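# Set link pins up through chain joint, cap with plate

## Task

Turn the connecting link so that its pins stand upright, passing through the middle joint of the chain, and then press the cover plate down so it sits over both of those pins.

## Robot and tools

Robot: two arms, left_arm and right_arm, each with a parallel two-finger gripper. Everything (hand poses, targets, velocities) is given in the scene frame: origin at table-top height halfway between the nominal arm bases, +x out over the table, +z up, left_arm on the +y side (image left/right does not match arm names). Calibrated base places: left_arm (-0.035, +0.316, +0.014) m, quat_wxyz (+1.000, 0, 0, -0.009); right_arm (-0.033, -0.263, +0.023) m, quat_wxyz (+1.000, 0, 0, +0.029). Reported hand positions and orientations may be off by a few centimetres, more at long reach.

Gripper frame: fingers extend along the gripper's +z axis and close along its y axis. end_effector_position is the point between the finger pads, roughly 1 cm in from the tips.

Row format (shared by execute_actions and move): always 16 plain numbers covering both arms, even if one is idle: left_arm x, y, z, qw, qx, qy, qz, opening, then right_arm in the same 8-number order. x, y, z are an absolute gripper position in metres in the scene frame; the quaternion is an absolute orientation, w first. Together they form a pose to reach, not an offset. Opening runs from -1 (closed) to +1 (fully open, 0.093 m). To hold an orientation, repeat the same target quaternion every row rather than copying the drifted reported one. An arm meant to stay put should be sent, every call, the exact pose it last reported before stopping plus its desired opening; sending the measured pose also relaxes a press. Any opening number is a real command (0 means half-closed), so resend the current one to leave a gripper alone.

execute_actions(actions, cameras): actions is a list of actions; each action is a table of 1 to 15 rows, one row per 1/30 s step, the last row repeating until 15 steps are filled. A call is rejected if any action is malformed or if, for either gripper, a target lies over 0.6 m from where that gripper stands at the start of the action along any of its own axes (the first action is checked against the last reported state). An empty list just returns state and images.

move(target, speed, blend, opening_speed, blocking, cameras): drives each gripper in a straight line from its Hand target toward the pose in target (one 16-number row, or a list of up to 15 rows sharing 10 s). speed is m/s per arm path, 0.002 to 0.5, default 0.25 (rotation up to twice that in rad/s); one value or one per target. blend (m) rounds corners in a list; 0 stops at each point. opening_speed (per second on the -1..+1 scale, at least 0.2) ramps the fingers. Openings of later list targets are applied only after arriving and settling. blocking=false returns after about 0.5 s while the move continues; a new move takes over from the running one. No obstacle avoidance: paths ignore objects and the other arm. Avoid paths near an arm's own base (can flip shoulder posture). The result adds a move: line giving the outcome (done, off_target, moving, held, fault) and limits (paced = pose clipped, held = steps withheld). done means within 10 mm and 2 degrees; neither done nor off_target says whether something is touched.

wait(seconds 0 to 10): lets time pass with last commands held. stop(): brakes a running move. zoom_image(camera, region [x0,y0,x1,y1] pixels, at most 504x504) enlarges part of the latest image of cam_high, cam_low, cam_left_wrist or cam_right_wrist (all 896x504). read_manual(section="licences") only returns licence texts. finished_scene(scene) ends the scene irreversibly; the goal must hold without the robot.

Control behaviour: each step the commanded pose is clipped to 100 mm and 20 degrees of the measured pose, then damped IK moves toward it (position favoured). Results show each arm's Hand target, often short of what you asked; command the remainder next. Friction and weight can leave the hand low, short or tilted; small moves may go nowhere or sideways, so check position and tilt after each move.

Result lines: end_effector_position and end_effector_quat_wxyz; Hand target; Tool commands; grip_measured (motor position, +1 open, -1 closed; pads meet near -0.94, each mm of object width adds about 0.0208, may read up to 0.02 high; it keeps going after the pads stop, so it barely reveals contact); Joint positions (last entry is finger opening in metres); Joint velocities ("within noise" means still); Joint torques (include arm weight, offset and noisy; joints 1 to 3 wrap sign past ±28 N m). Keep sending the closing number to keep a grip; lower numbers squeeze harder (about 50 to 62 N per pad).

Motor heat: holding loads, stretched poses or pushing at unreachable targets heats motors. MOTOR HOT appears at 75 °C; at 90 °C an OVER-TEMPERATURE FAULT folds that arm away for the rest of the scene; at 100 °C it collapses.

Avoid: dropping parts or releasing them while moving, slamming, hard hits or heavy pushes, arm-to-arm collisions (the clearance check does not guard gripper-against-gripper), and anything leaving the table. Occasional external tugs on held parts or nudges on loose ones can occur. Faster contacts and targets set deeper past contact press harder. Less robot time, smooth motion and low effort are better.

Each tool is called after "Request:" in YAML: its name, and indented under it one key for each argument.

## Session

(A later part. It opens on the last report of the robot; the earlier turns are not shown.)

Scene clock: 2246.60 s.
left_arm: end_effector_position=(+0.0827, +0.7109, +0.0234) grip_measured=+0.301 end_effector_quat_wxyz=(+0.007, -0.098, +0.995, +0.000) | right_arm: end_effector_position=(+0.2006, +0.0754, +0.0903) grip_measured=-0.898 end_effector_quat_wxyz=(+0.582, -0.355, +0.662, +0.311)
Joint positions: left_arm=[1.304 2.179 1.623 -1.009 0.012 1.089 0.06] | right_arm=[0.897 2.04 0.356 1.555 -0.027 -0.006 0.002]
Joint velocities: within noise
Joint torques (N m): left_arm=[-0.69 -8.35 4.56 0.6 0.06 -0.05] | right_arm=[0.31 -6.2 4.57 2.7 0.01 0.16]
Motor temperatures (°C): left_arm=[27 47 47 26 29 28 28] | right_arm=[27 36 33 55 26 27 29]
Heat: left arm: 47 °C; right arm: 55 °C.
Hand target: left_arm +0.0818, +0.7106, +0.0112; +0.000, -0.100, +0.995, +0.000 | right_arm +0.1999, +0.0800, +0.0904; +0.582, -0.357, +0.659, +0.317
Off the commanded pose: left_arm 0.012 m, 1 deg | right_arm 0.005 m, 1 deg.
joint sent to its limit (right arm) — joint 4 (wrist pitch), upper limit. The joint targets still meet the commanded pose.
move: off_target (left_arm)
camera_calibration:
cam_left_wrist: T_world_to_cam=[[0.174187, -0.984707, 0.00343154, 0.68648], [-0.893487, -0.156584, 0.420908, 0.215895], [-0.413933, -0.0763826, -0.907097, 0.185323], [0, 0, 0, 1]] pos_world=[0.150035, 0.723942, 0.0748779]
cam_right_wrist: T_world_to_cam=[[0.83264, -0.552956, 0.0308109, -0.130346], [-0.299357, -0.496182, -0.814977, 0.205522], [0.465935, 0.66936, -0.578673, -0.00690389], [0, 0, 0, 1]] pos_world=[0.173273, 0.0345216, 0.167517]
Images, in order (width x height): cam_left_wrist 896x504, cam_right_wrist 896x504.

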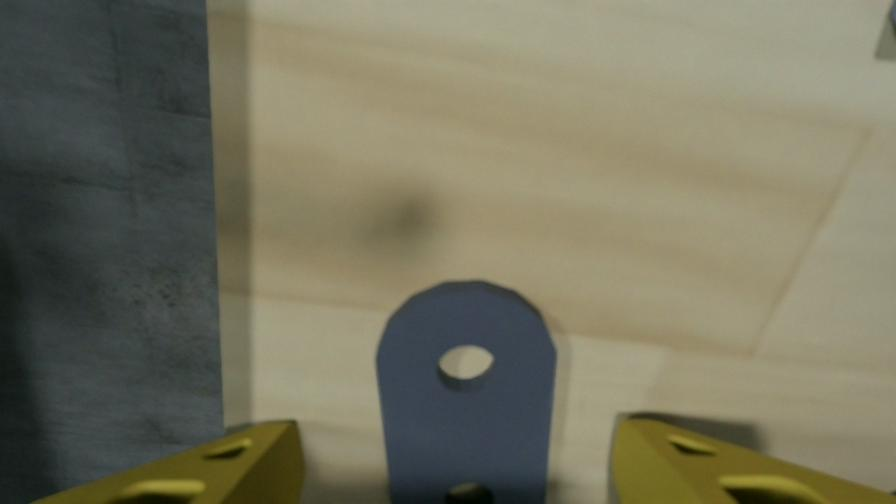

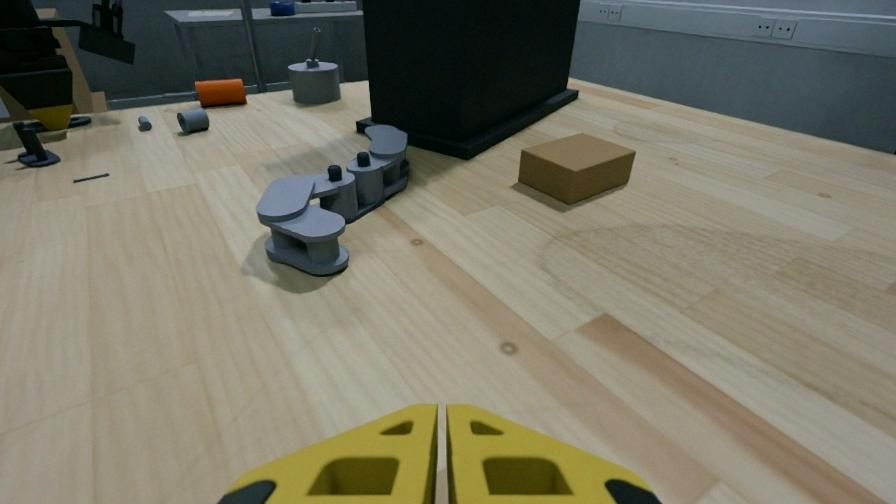

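Request:
move:
  target:
    - [0.082,0.711,0.005,0,-0.1002,0.995,0,0.3,0.20,0.0801,0.0904,0.582,-0.357,0.659,0.317,-0.9]
  speed: 0.03
  cameras: ["cam_right_wrist","cam_left_wrist"]

Request:
zoom_image:
  camera: "cam_right_wrist"
  region: [0, 60, 120, 180]

Scene clock: 2260.80 s.
left_arm: end_effector_position=(+0.0827, +0.7108, +0.0227) grip_measured=+0.301 end_effector_quat_wxyz=(+0.007, -0.098, +0.995, +0.001) | right_arm: end_effector_position=(+0.2006, +0.0754, +0.0903) grip_measured=-0.898 end_effector_quat_wxyz=(+0.582, -0.355, +0.662, +0.311)
Joint positions: left_arm=[1.304 2.179 1.62 -1.006 0.012 1.089 0.06] | right_arm=[0.897 2.04 0.356 1.555 -0.027 -0.006 0.002]
Joint velocities: within noise
Joint torques (N m): left_arm=[-0.64 -7.76 3.69 0.74 0.04 -0.06] | right_arm=[0.16 -6.27 4.52 2.7 0.02 0.17]
Motor temperatures (°C): left_arm=[27 46 46 27 29 28 28] | right_arm=[27 36 33 55 26 27 29]
Heat: left arm: 46 °C; right arm: 55 °C.
Hand target: left_arm +0.0818, +0.7104, +0.0055; +0.000, -0.100, +0.995, +0.000 | right_arm +0.1999, +0.0800, +0.0904; +0.582, -0.357, +0.659, +0.317
Off the commanded pose: left_arm 0.018 m, 1 deg | right_arm 0.005 m, 1 deg.
joint sent to its limit (right arm) — joint 4 (wrist pitch), upper limit. The joint targets still meet the commanded pose.
move: off_target (left_arm)
camera_calibration:
cam_left_wrist: T_world_to_cam=[[0.174565, -0.984642, 0.00258372, 0.686403], [-0.893363, -0.157278, 0.420911, 0.216612], [-0.414041, -0.0757847, -0.907098, 0.184209], [0, 0, 0, 1]] pos_world=[0.149961, 0.72389, 0.0741476]
cam_right_wrist: T_world_to_cam=[[0.83264, -0.552956, 0.0308109, -0.130346], [-0.299357, -0.496182, -0.814977, 0.205522], [0.465935, 0.66936, -0.578673, -0.00690389], [0, 0, 0, 1]] pos_world=[0.173273, 0.0345216, 0.167517]
Images, in order (width x height): cam_left_wrist 896x504, cam_right_wrist 896x504.

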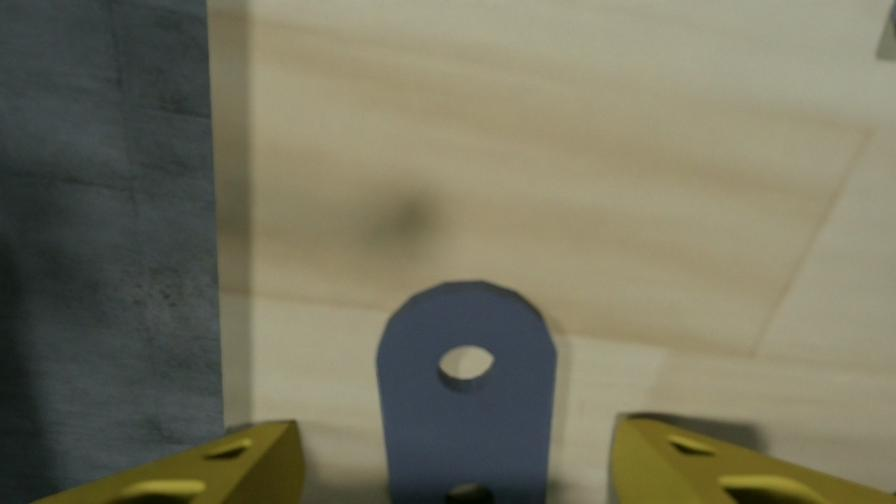

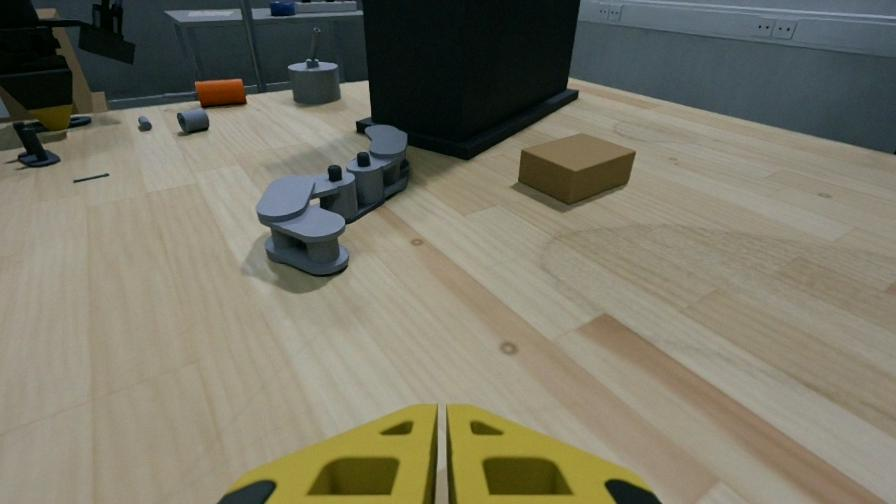

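Scaled by 4.200 from the camera's 896x504 image, which has a finer 1280x720 frame.

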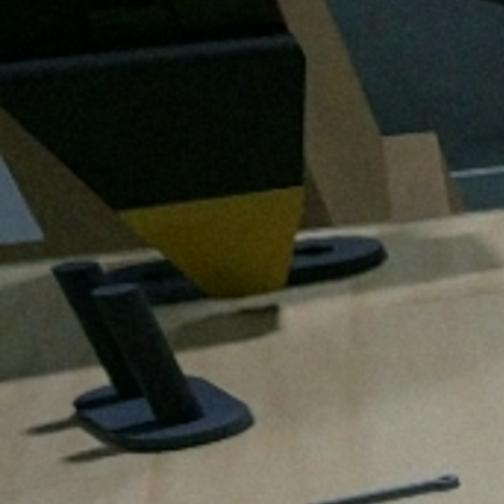

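Request:
move:
  target:
    - [0.082,0.710,0.0185,0,-0.1002,0.995,0,0.3,0.20,0.0801,0.0904,0.582,-0.357,0.659,0.317,-0.9]
    - [0.082,0.710,0.0185,0,-0.1002,0.995,0,-0.5,0.20,0.0801,0.0904,0.582,-0.357,0.659,0.317,-0.9]
  speed: 0.03
  opening_speed: 0.5
  cameras: ["cam_right_wrist","cam_left_wrist"]

Request:
zoom_image:
  camera: "cam_right_wrist"
  region: [0, 60, 120, 180]

Scene clock: 2285.70 s.
left_arm: end_effector_position=(+0.0833, +0.7184, +0.0232) grip_measured=-0.476 end_effector_quat_wxyz=(+0.008, -0.098, +0.995, +0.017) | right_arm: end_effector_position=(+0.2006, +0.0754, +0.0903) grip_measured=-0.898 end_effector_quat_wxyz=(+0.582, -0.355, +0.662, +0.311)
Joint positions: left_arm=[1.304 2.178 1.62 -0.975 0.003 1.089 0.022] | right_arm=[0.897 2.04 0.356 1.555 -0.027 -0.006 0.002]
Joint velocities: within noise
Joint torques (N m): left_arm=[-0.72 -9.39 5.83 0.14 0.13 -0.06] | right_arm=[0.2 -6.26 4.55 2.69 0.01 0.18]
Motor temperatures (°C): left_arm=[27 45 45 27 29 28 27] | right_arm=[27 36 33 55 26 27 29]
Heat: left arm: 45 °C; right arm: 55 °C.
Hand target: left_arm +0.0819, +0.7101, +0.0187; +0.000, -0.100, +0.995, +0.000 | right_arm +0.1999, +0.0800, +0.0904; +0.582, -0.357, +0.659, +0.317
Off the commanded pose: left_arm 0.010 m, 2 deg | right_arm 0.005 m, 1 deg.
joint sent to its limit (right arm) — joint 4 (wrist pitch), upper limit. The joint targets still meet the commanded pose.
move: done
camera_calibration:
cam_left_wrist: T_world_to_cam=[[0.174768, -0.984157, -0.0298444, 0.69418], [-0.893376, -0.171243, 0.415398, 0.228312], [-0.413928, -0.0459359, -0.90915, 0.164105], [0, 0, 0, 1]] pos_world=[0.150576, 0.729818, 0.0750732]
cam_right_wrist: T_world_to_cam=[[0.83264, -0.552956, 0.0308109, -0.130346], [-0.299357, -0.496182, -0.814977, 0.205522], [0.465935, 0.66936, -0.578673, -0.00690389], [0, 0, 0, 1]] pos_world=[0.173273, 0.0345216, 0.167517]
Images, in order (width x height): cam_left_wrist 896x504, cam_right_wrist 896x504.

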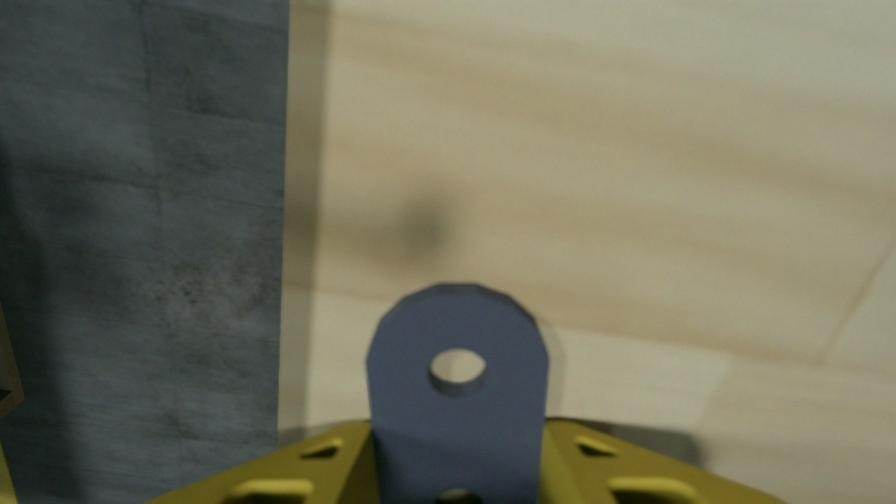

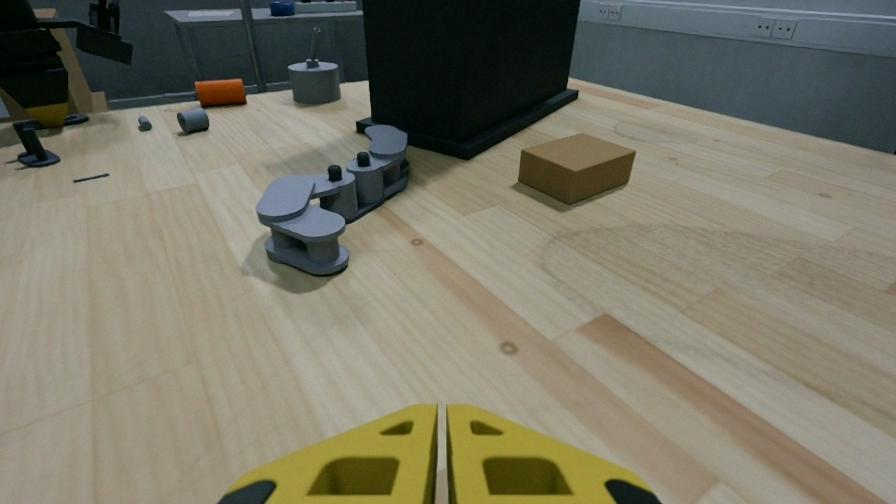

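Scaled by 4.200 from the camera's 896x504 image, which has a finer 1280x720 frame.

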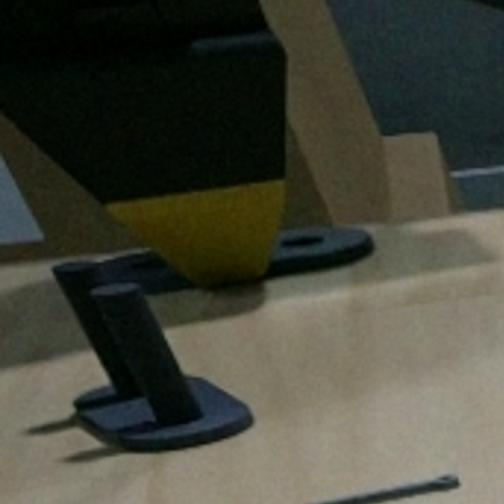

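Request:
move:
  target:
    - [0.083,0.714,0.08,0,-0.1002,0.995,0,-0.5,0.20,0.0801,0.0904,0.582,-0.357,0.659,0.317,-0.9]
  speed: 0.06

Request:
zoom_image:
  camera: "cam_left_wrist"
  region: [300, 204, 600, 504]

Request:
zoom_image:
  camera: "cam_low"
  region: [600, 230, 670, 300]

Scene clock: 2296.93 s.
left_arm: end_effector_position=(+0.0805, +0.7089, +0.0620) grip_measured=-0.476 end_effector_quat_wxyz=(-0.007, -0.098, +0.995, -0.020) | right_arm: end_effector_position=(+0.2006, +0.0754, +0.0903) grip_measured=-0.898 end_effector_quat_wxyz=(+0.582, -0.355, +0.662, +0.311)
Joint positions: left_arm=[1.304 2.178 1.778 -1.213 0.003 1.089 0.022] | right_arm=[0.897 2.04 0.356 1.555 -0.027 -0.006 0.002]
Joint velocities: within noise
Joint torques (N m): left_arm=[-0.72 -12.63 8.42 0.11 0.13 -0.05] | right_arm=[0.14 -6.15 4.44 2.69 -0.04 0.19]
Motor temperatures (°C): left_arm=[27 46 45 27 29 28 28] | right_arm=[27 36 33 55 26 27 29]
Heat: left arm: 46 °C; right arm: 55 °C.
Hand target: left_arm +0.0829, +0.7137, +0.0798; +0.000, -0.100, +0.995, +0.000 | right_arm +0.1999, +0.0800, +0.0904; +0.582, -0.357, +0.659, +0.317
Off the commanded pose: left_arm 0.019 m, 2 deg | right_arm 0.005 m, 1 deg.
joint sent to its limit (right arm) — joint 4 (wrist pitch), upper limit. The joint targets still meet the commanded pose.
move: off_target (left_arm)
camera_calibration:
cam_left_wrist: T_world_to_cam=[[0.174903, -0.983693, 0.0419064, 0.68161], [-0.883662, -0.138062, 0.447303, 0.181768], [-0.434224, -0.115266, -0.8934, 0.247579], [0, 0, 0, 1]] pos_world=[0.14891, 0.724128, 0.111318]
cam_right_wrist: T_world_to_cam=[[0.83264, -0.552956, 0.0308109, -0.130346], [-0.299357, -0.496182, -0.814977, 0.205522], [0.465935, 0.66936, -0.578673, -0.00690389], [0, 0, 0, 1]] pos_world=[0.173273, 0.0345216, 0.167517]

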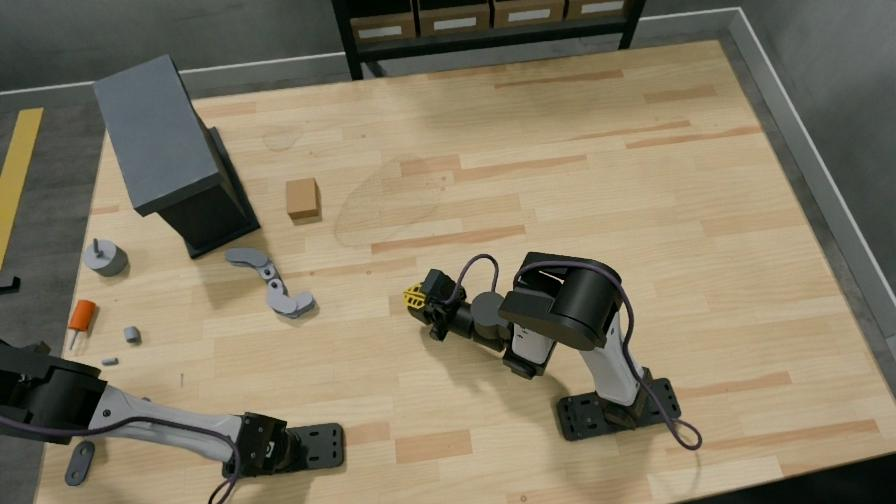

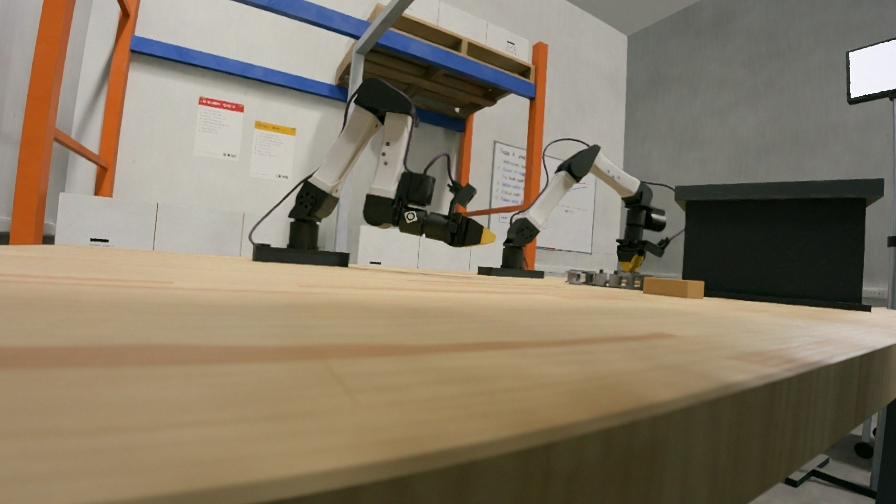

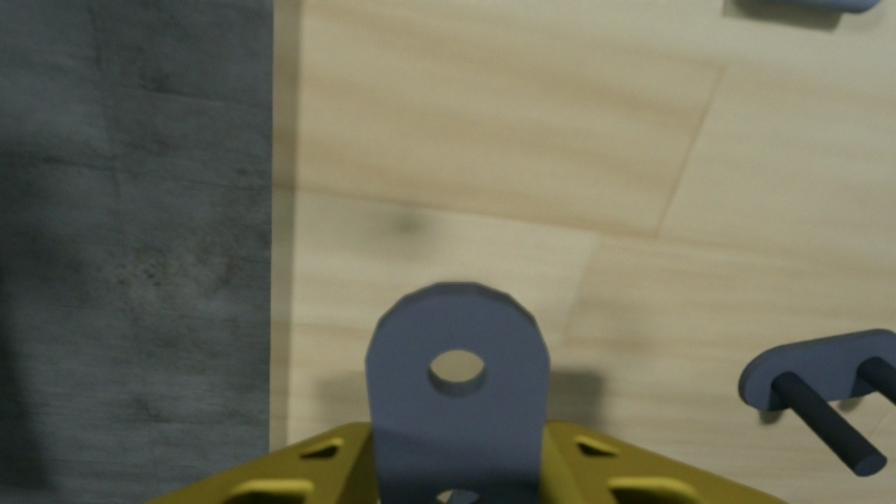

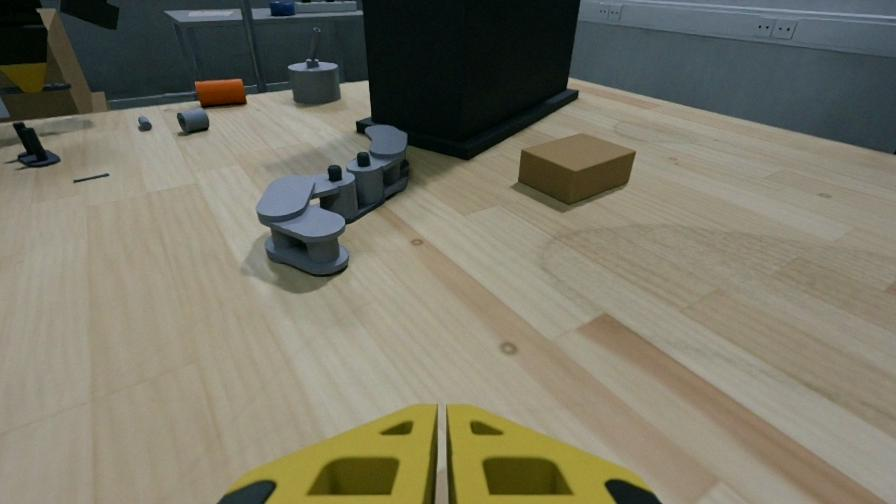

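Scaled by 1.680 from the camera's 896x504 image, which has a finer 1280x720 frame.

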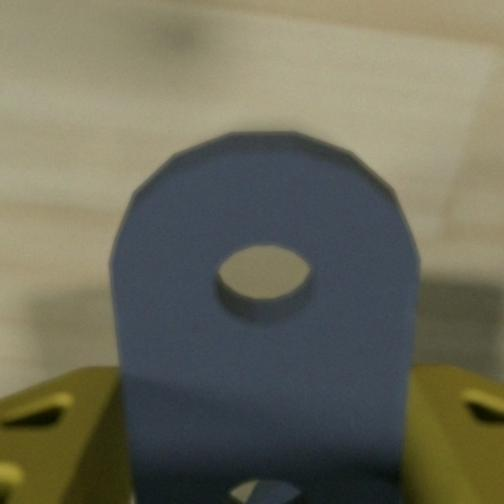

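Scaled by 7.200 from the camera's 896x504 image, which has a finer 1280x720 frame.

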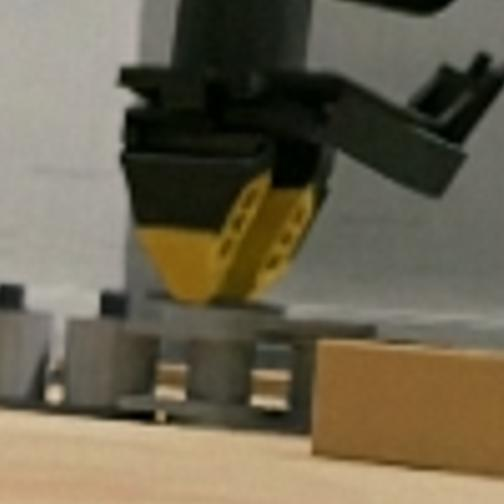

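Request:
move:
  target:
    - [0.10,0.69,0.18,0.2153,-0.0987,0.9713,0.0219,-0.5,0.20,0.0801,0.0904,0.582,-0.357,0.659,0.317,-0.9]
    - [0.20,0.58,0.20,0.2153,-0.0987,0.9713,0.0219,-0.5,0.20,0.0801,0.0904,0.582,-0.357,0.659,0.317,-0.9]
    - [0.25,0.45,0.20,0.2108,-0.2213,0.9509,0.0491,-0.5,0.20,0.0801,0.0904,0.582,-0.357,0.659,0.317,-0.9]
    - [0.27,0.335,0.18,0.2108,-0.2213,0.9509,0.0491,-0.5,0.20,0.0801,0.0904,0.582,-0.357,0.659,0.317,-0.9]
  speed: 0.15
  blend: [0.02,0.03,0.03,0]

Scene clock: 2314.30 s.
left_arm: end_effector_position=(+0.2667, +0.3343, +0.1802) grip_measured=-0.476 end_effector_quat_wxyz=(+0.205, -0.218, +0.953, +0.044) | right_arm: end_effector_position=(+0.2006, +0.0754, +0.0903) grip_measured=-0.898 end_effector_quat_wxyz=(+0.582, -0.355, +0.662, +0.311)
Joint positions: left_arm=[-0.028 1.343 1.173 -1.022 -0.192 -0.459 0.022] | right_arm=[0.897 2.04 0.356 1.555 -0.027 -0.006 0.002]
Joint velocities: within noise
Joint torques (N m): left_arm=[-0.98 -3.92 7.16 1.1 -0.16 -0.1] | right_arm=[0.29 -6.28 4.52 2.7 0.01 0.16]
Motor temperatures (°C): left_arm=[27 48 46 27 29 28 29] | right_arm=[27 36 33 55 26 27 29]
Heat: left arm: 48 °C; right arm: 55 °C.
Hand target: left_arm +0.2699, +0.3350, +0.1800; +0.211, -0.221, +0.951, +0.049 | right_arm +0.1999, +0.0800, +0.0904; +0.582, -0.357, +0.659, +0.317
Off the commanded pose: left_arm 0.003 m, 1 deg | right_arm 0.005 m, 1 deg.
joint sent to its limit (right arm) — joint 4 (wrist pitch), upper limit. The joint targets still meet the commanded pose.
move: done
camera_calibration:
cam_left_wrist: T_world_to_cam=[[0.414961, -0.909839, -0.000721728, 0.194626], [-0.909551, -0.414849, 0.0248446, 0.417292], [-0.022904, -0.00965309, -0.999691, 0.264998], [0, 0, 0, 1]] pos_world=[0.304855, 0.35275, 0.254689]
cam_right_wrist: T_world_to_cam=[[0.83264, -0.552956, 0.0308109, -0.130346], [-0.299357, -0.496182, -0.814977, 0.205522], [0.465935, 0.66936, -0.578673, -0.00690389], [0, 0, 0, 1]] pos_world=[0.173273, 0.0345216, 0.167517]

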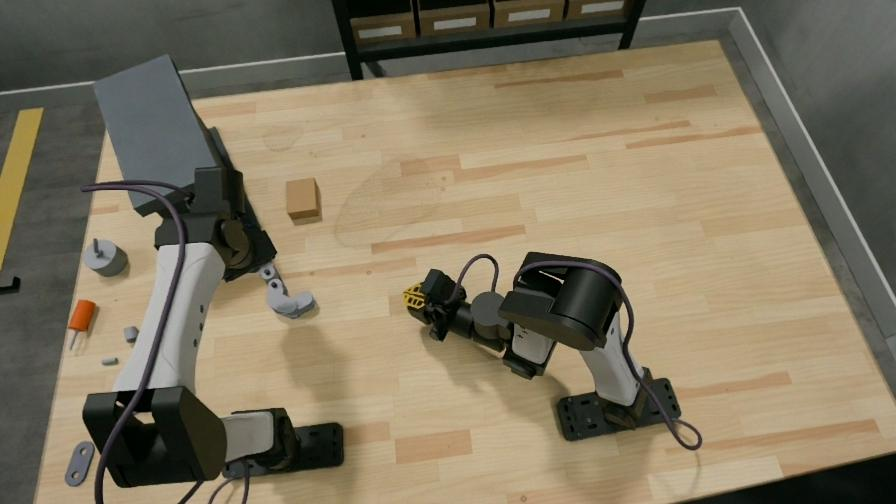

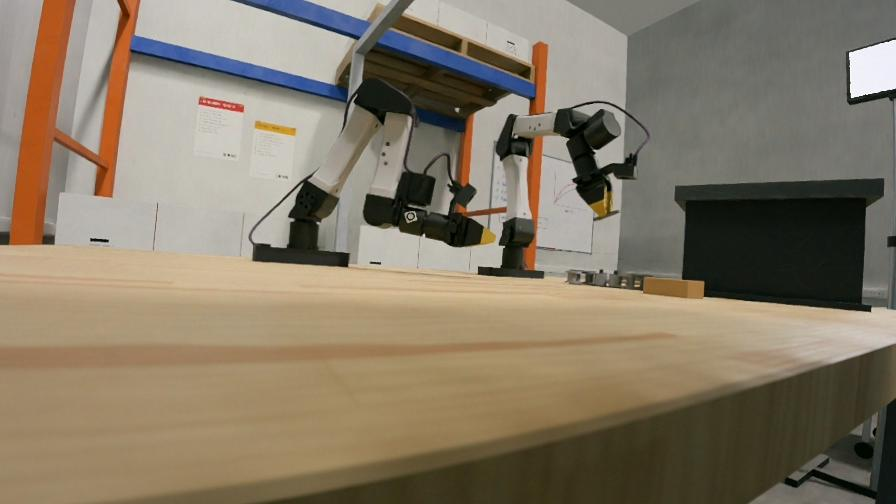

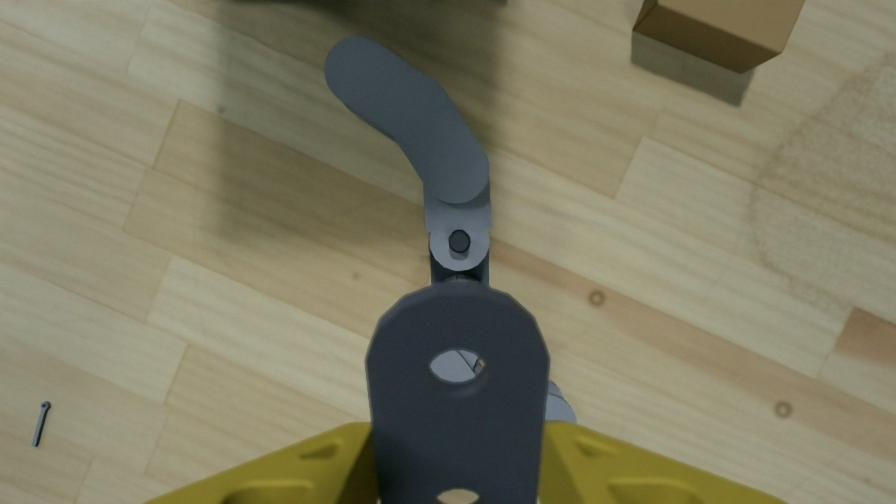

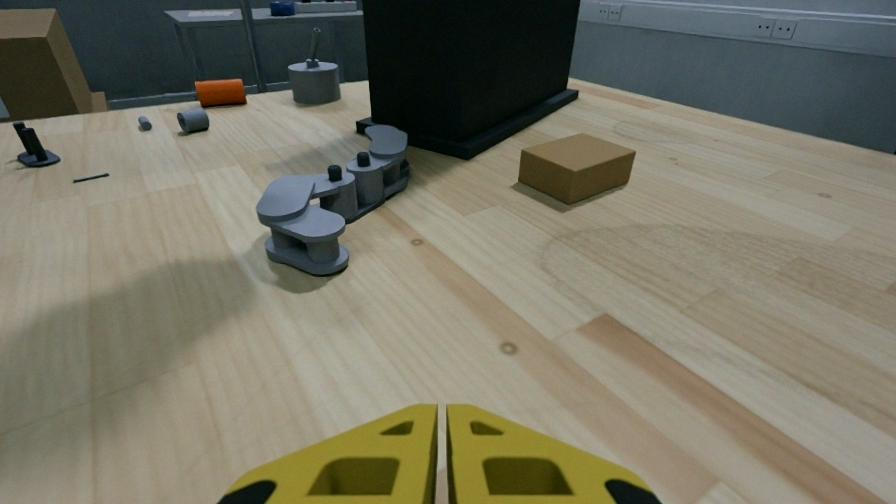

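Request:
move:
  target:
    - [0.287,0.340,0.12,0,-0.2267,0.974,0,-0.5,0.20,0.0801,0.0904,0.582,-0.357,0.659,0.317,-0.9]
    - [0.287,0.340,0.085,0,-0.2267,0.974,0,-0.5,0.20,0.0801,0.0904,0.582,-0.357,0.659,0.317,-0.9]
  speed: 0.1

Request:
zoom_image:
  camera: "cam_left_wrist"
  region: [300, 204, 600, 504]

Request:
zoom_image:
  camera: "cam_low"
  region: [560, 220, 650, 310]

Request:
zoom_image:
  camera: "cam_right_wrist"
  region: [240, 60, 440, 260]

Scene clock: 2328.70 s.
left_arm: end_effector_position=(+0.2847, +0.3398, +0.0860) grip_measured=-0.476 end_effector_quat_wxyz=(-0.003, -0.227, +0.974, +0.007) | right_arm: end_effector_position=(+0.2006, +0.0754, +0.0903) grip_measured=-0.898 end_effector_quat_wxyz=(+0.582, -0.355, +0.662, +0.311)
Joint positions: left_arm=[0.085 1.787 1.32 -1.111 -0.014 -0.392 0.022] | right_arm=[0.897 2.04 0.356 1.555 -0.027 -0.006 0.002]
Joint velocities: within noise
Joint torques (N m): left_arm=[0.36 -6.98 6.22 0.38 0.21 0.09] | right_arm=[0.25 -6.2 4.46 2.7 -0.01 0.22]
Motor temperatures (°C): left_arm=[27 45 46 27 29 28 29] | right_arm=[27 36 33 55 26 27 29]
Heat: left arm: 46 °C; right arm: 55 °C.
Hand target: left_arm +0.2870, +0.3400, +0.0850; +0.000, -0.227, +0.974, +0.000 | right_arm +0.1999, +0.0800, +0.0904; +0.582, -0.357, +0.659, +0.317
Off the commanded pose: left_arm 0.002 m, 1 deg | right_arm 0.005 m, 1 deg.
joint sent to its limit (right arm) — joint 4 (wrist pitch), upper limit. The joint targets still meet the commanded pose.
move: done
camera_calibration:
cam_left_wrist: T_world_to_cam=[[0.423346, -0.905883, -0.0123986, 0.189336], [-0.813409, -0.386085, 0.435091, 0.365887], [-0.398928, -0.174109, -0.900301, 0.325737], [0, 0, 0, 1]] pos_world=[0.347406, 0.369493, 0.136415]
cam_right_wrist: T_world_to_cam=[[0.83264, -0.552956, 0.0308109, -0.130346], [-0.299357, -0.496182, -0.814977, 0.205522], [0.465935, 0.66936, -0.578673, -0.00690389], [0, 0, 0, 1]] pos_world=[0.173273, 0.0345216, 0.167517]

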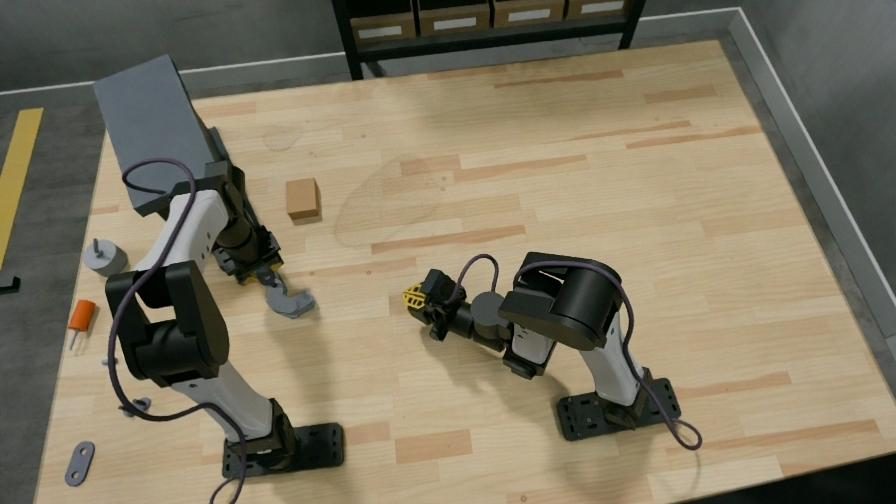

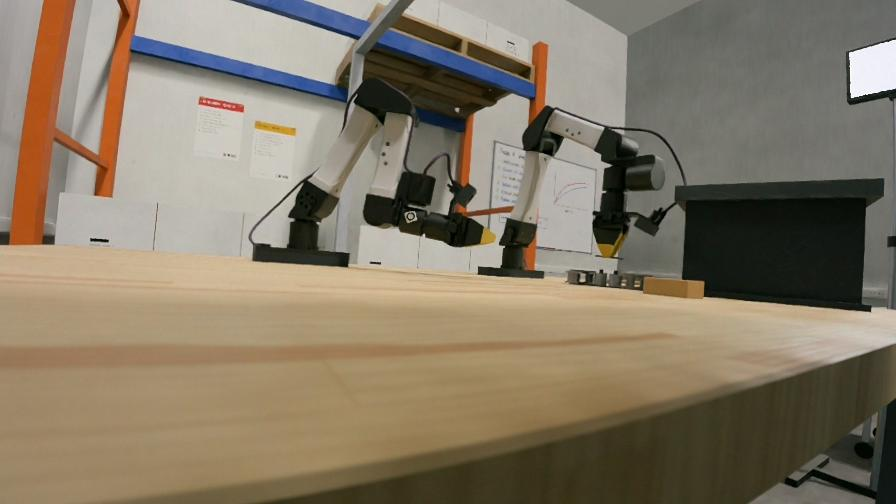

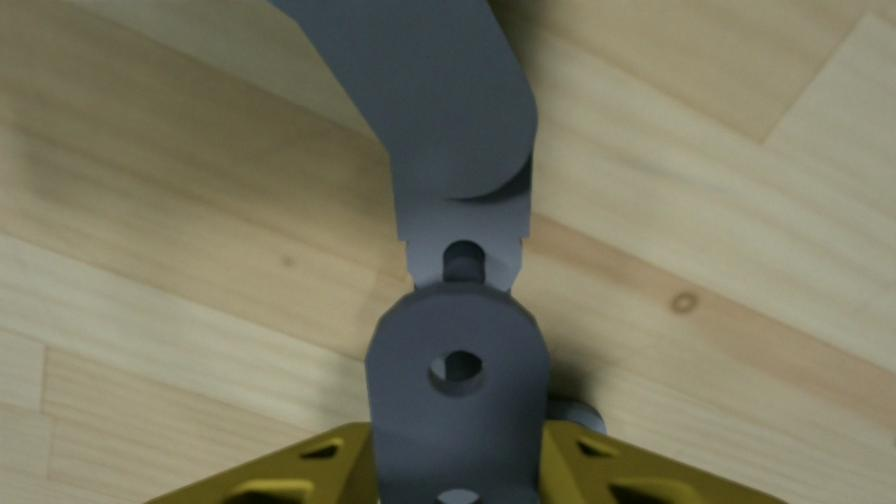

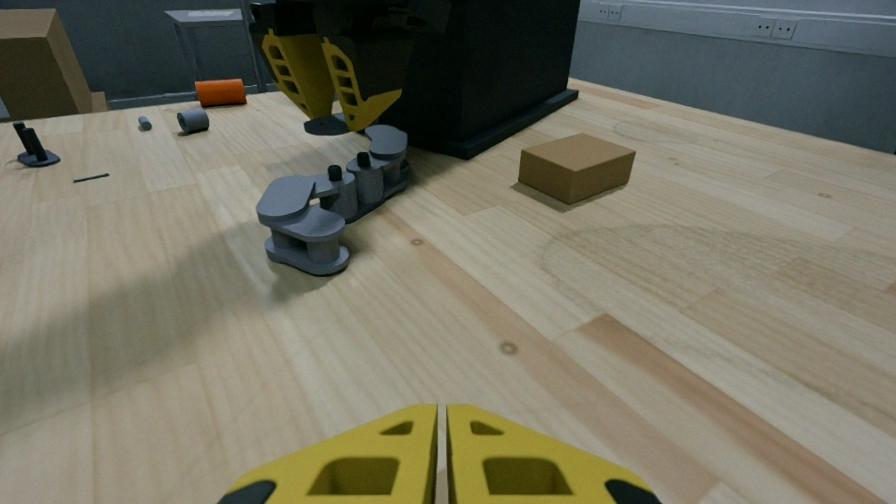

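Scaled by 1.680 from the camera's 896x504 image, which has a finer 1280x720 frame.

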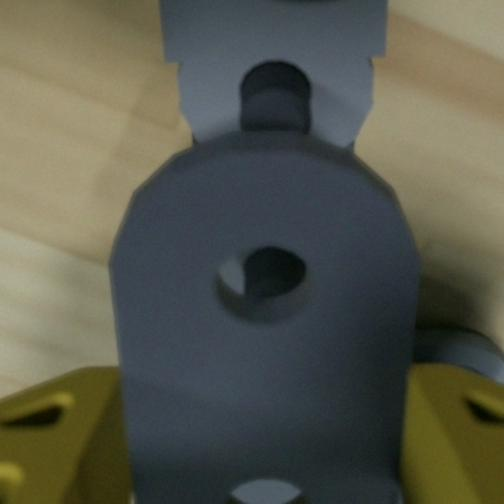

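Scaled by 5.600 from the camera's 896x504 image, which has a finer 1280x720 frame.

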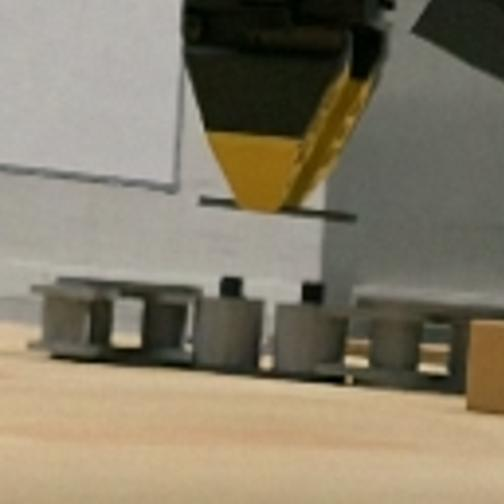

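Scaled by 2.520 from the camera's 896x504 image, which has a finer 1280x720 frame.

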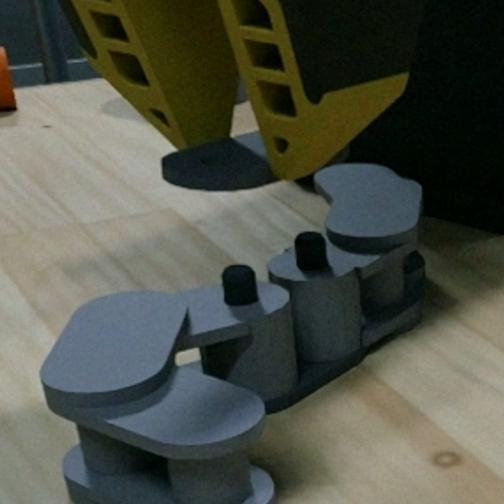

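Request:
move:
  target:
    - [0.287,0.340,0.068,0,-0.2267,0.974,0,-0.5,0.20,0.0801,0.0904,0.582,-0.357,0.659,0.317,-0.9]
  speed: 0.04

Request:
zoom_image:
  camera: "cam_left_wrist"
  region: [300, 204, 600, 504]

Request:
zoom_image:
  camera: "cam_low"
  region: [580, 240, 640, 300]

Request:
zoom_image:
  camera: "cam_right_wrist"
  region: [290, 90, 410, 210]

Scene clock: 2344.30 s.
left_arm: end_effector_position=(+0.2857, +0.3398, +0.0706) grip_measured=-0.476 end_effector_quat_wxyz=(+0.000, -0.227, +0.974, +0.007) | right_arm: end_effector_position=(+0.2006, +0.0754, +0.0903) grip_measured=-0.898 end_effector_quat_wxyz=(+0.582, -0.355, +0.662, +0.311)
Joint positions: left_arm=[0.085 1.801 1.273 -1.045 -0.013 -0.391 0.022] | right_arm=[0.897 2.04 0.356 1.555 -0.027 -0.006 0.002]
Joint velocities: within noise
Joint torques (N m): left_arm=[0.38 -6.8 5.97 0.4 0.2 0.1] | right_arm=[0.25 -6.22 4.55 2.69 -0.01 0.14]
Motor temperatures (°C): left_arm=[27 45 46 27 29 28 29] | right_arm=[27 36 32 55 26 27 29]
Heat: left arm: 46 °C; right arm: 55 °C.
Hand target: left_arm +0.2870, +0.3400, +0.0680; +0.000, -0.227, +0.974, +0.000 | right_arm +0.1999, +0.0800, +0.0904; +0.582, -0.357, +0.659, +0.317
Off the commanded pose: left_arm 0.003 m, 1 deg | right_arm 0.005 m, 1 deg.
joint sent to its limit (right arm) — joint 4 (wrist pitch), upper limit. The joint targets still meet the commanded pose.
move: done
camera_calibration:
cam_left_wrist: T_world_to_cam=[[0.423066, -0.906044, -0.00997497, 0.188694], [-0.816035, -0.385777, 0.430422, 0.37436], [-0.393829, -0.173957, -0.902573, 0.31092], [0, 0, 0, 1]] pos_world=[0.34811, 0.369471, 0.121378]
cam_right_wrist: T_world_to_cam=[[0.83264, -0.552956, 0.0308109, -0.130346], [-0.299357, -0.496182, -0.814977, 0.205522], [0.465935, 0.66936, -0.578673, -0.00690389], [0, 0, 0, 1]] pos_world=[0.173273, 0.0345216, 0.167517]

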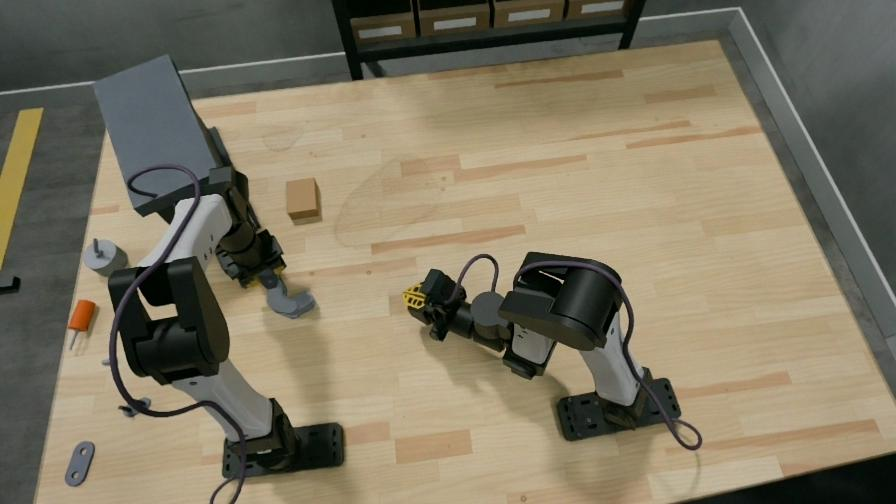

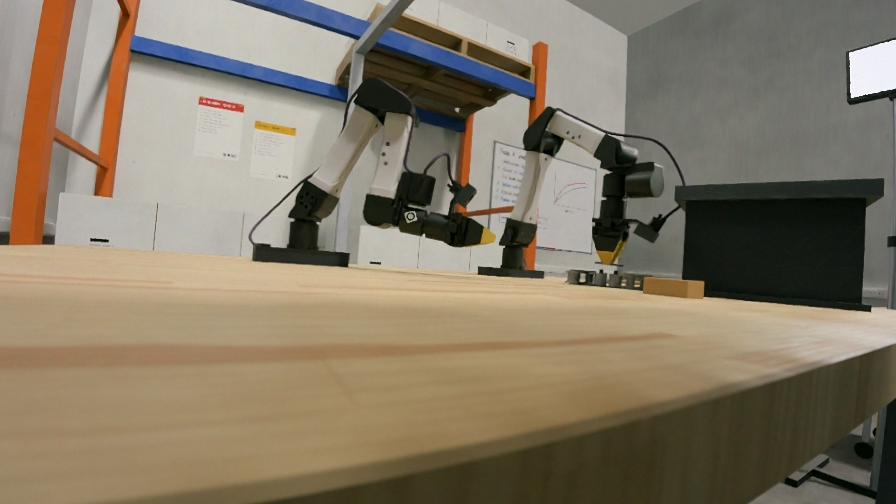

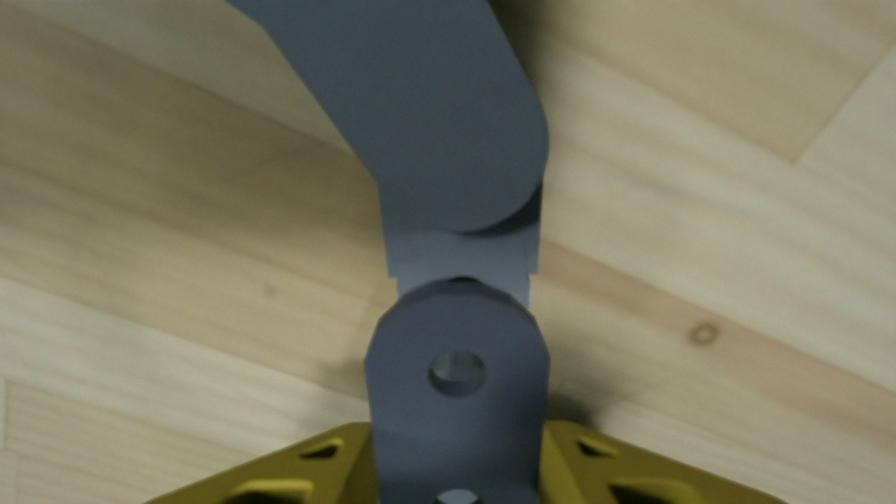

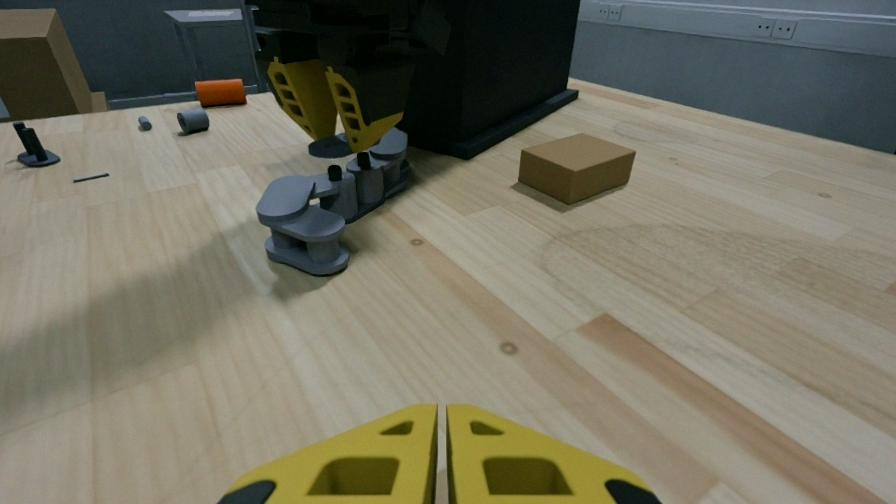

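Scaled by 1.680 from the camera's 896x504 image, which has a finer 1280x720 frame.

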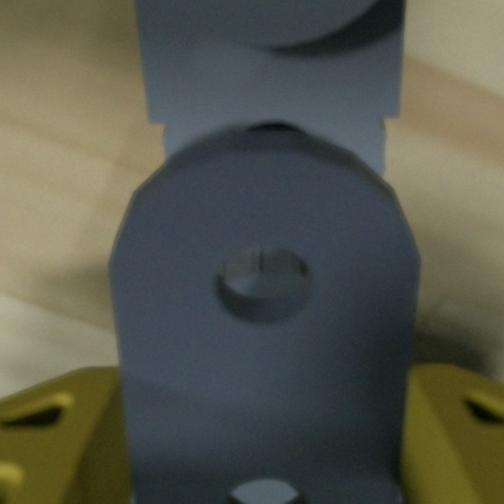

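Scaled by 8.400 from the camera's 896x504 image, which has a finer 1280x720 frame.

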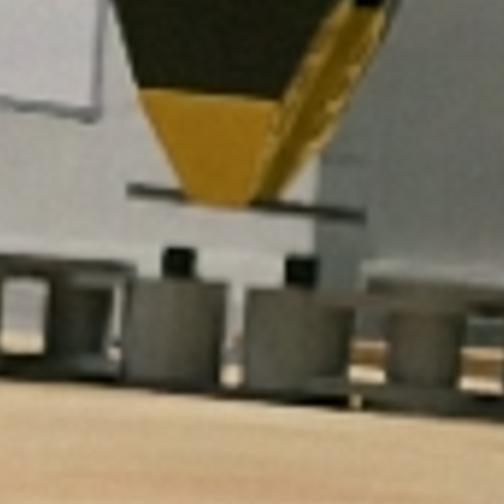

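Scaled by 4.200 from the camera's 896x504 image, which has a finer 1280x720 frame.

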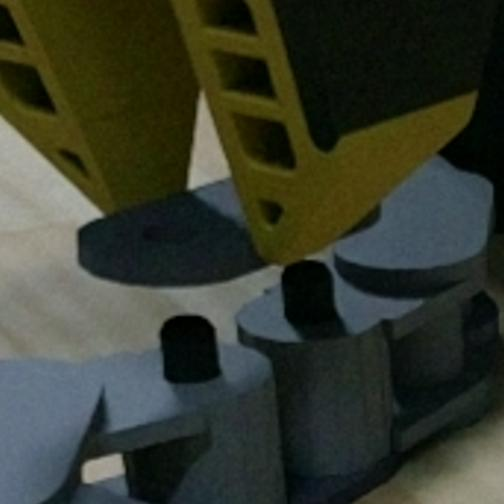

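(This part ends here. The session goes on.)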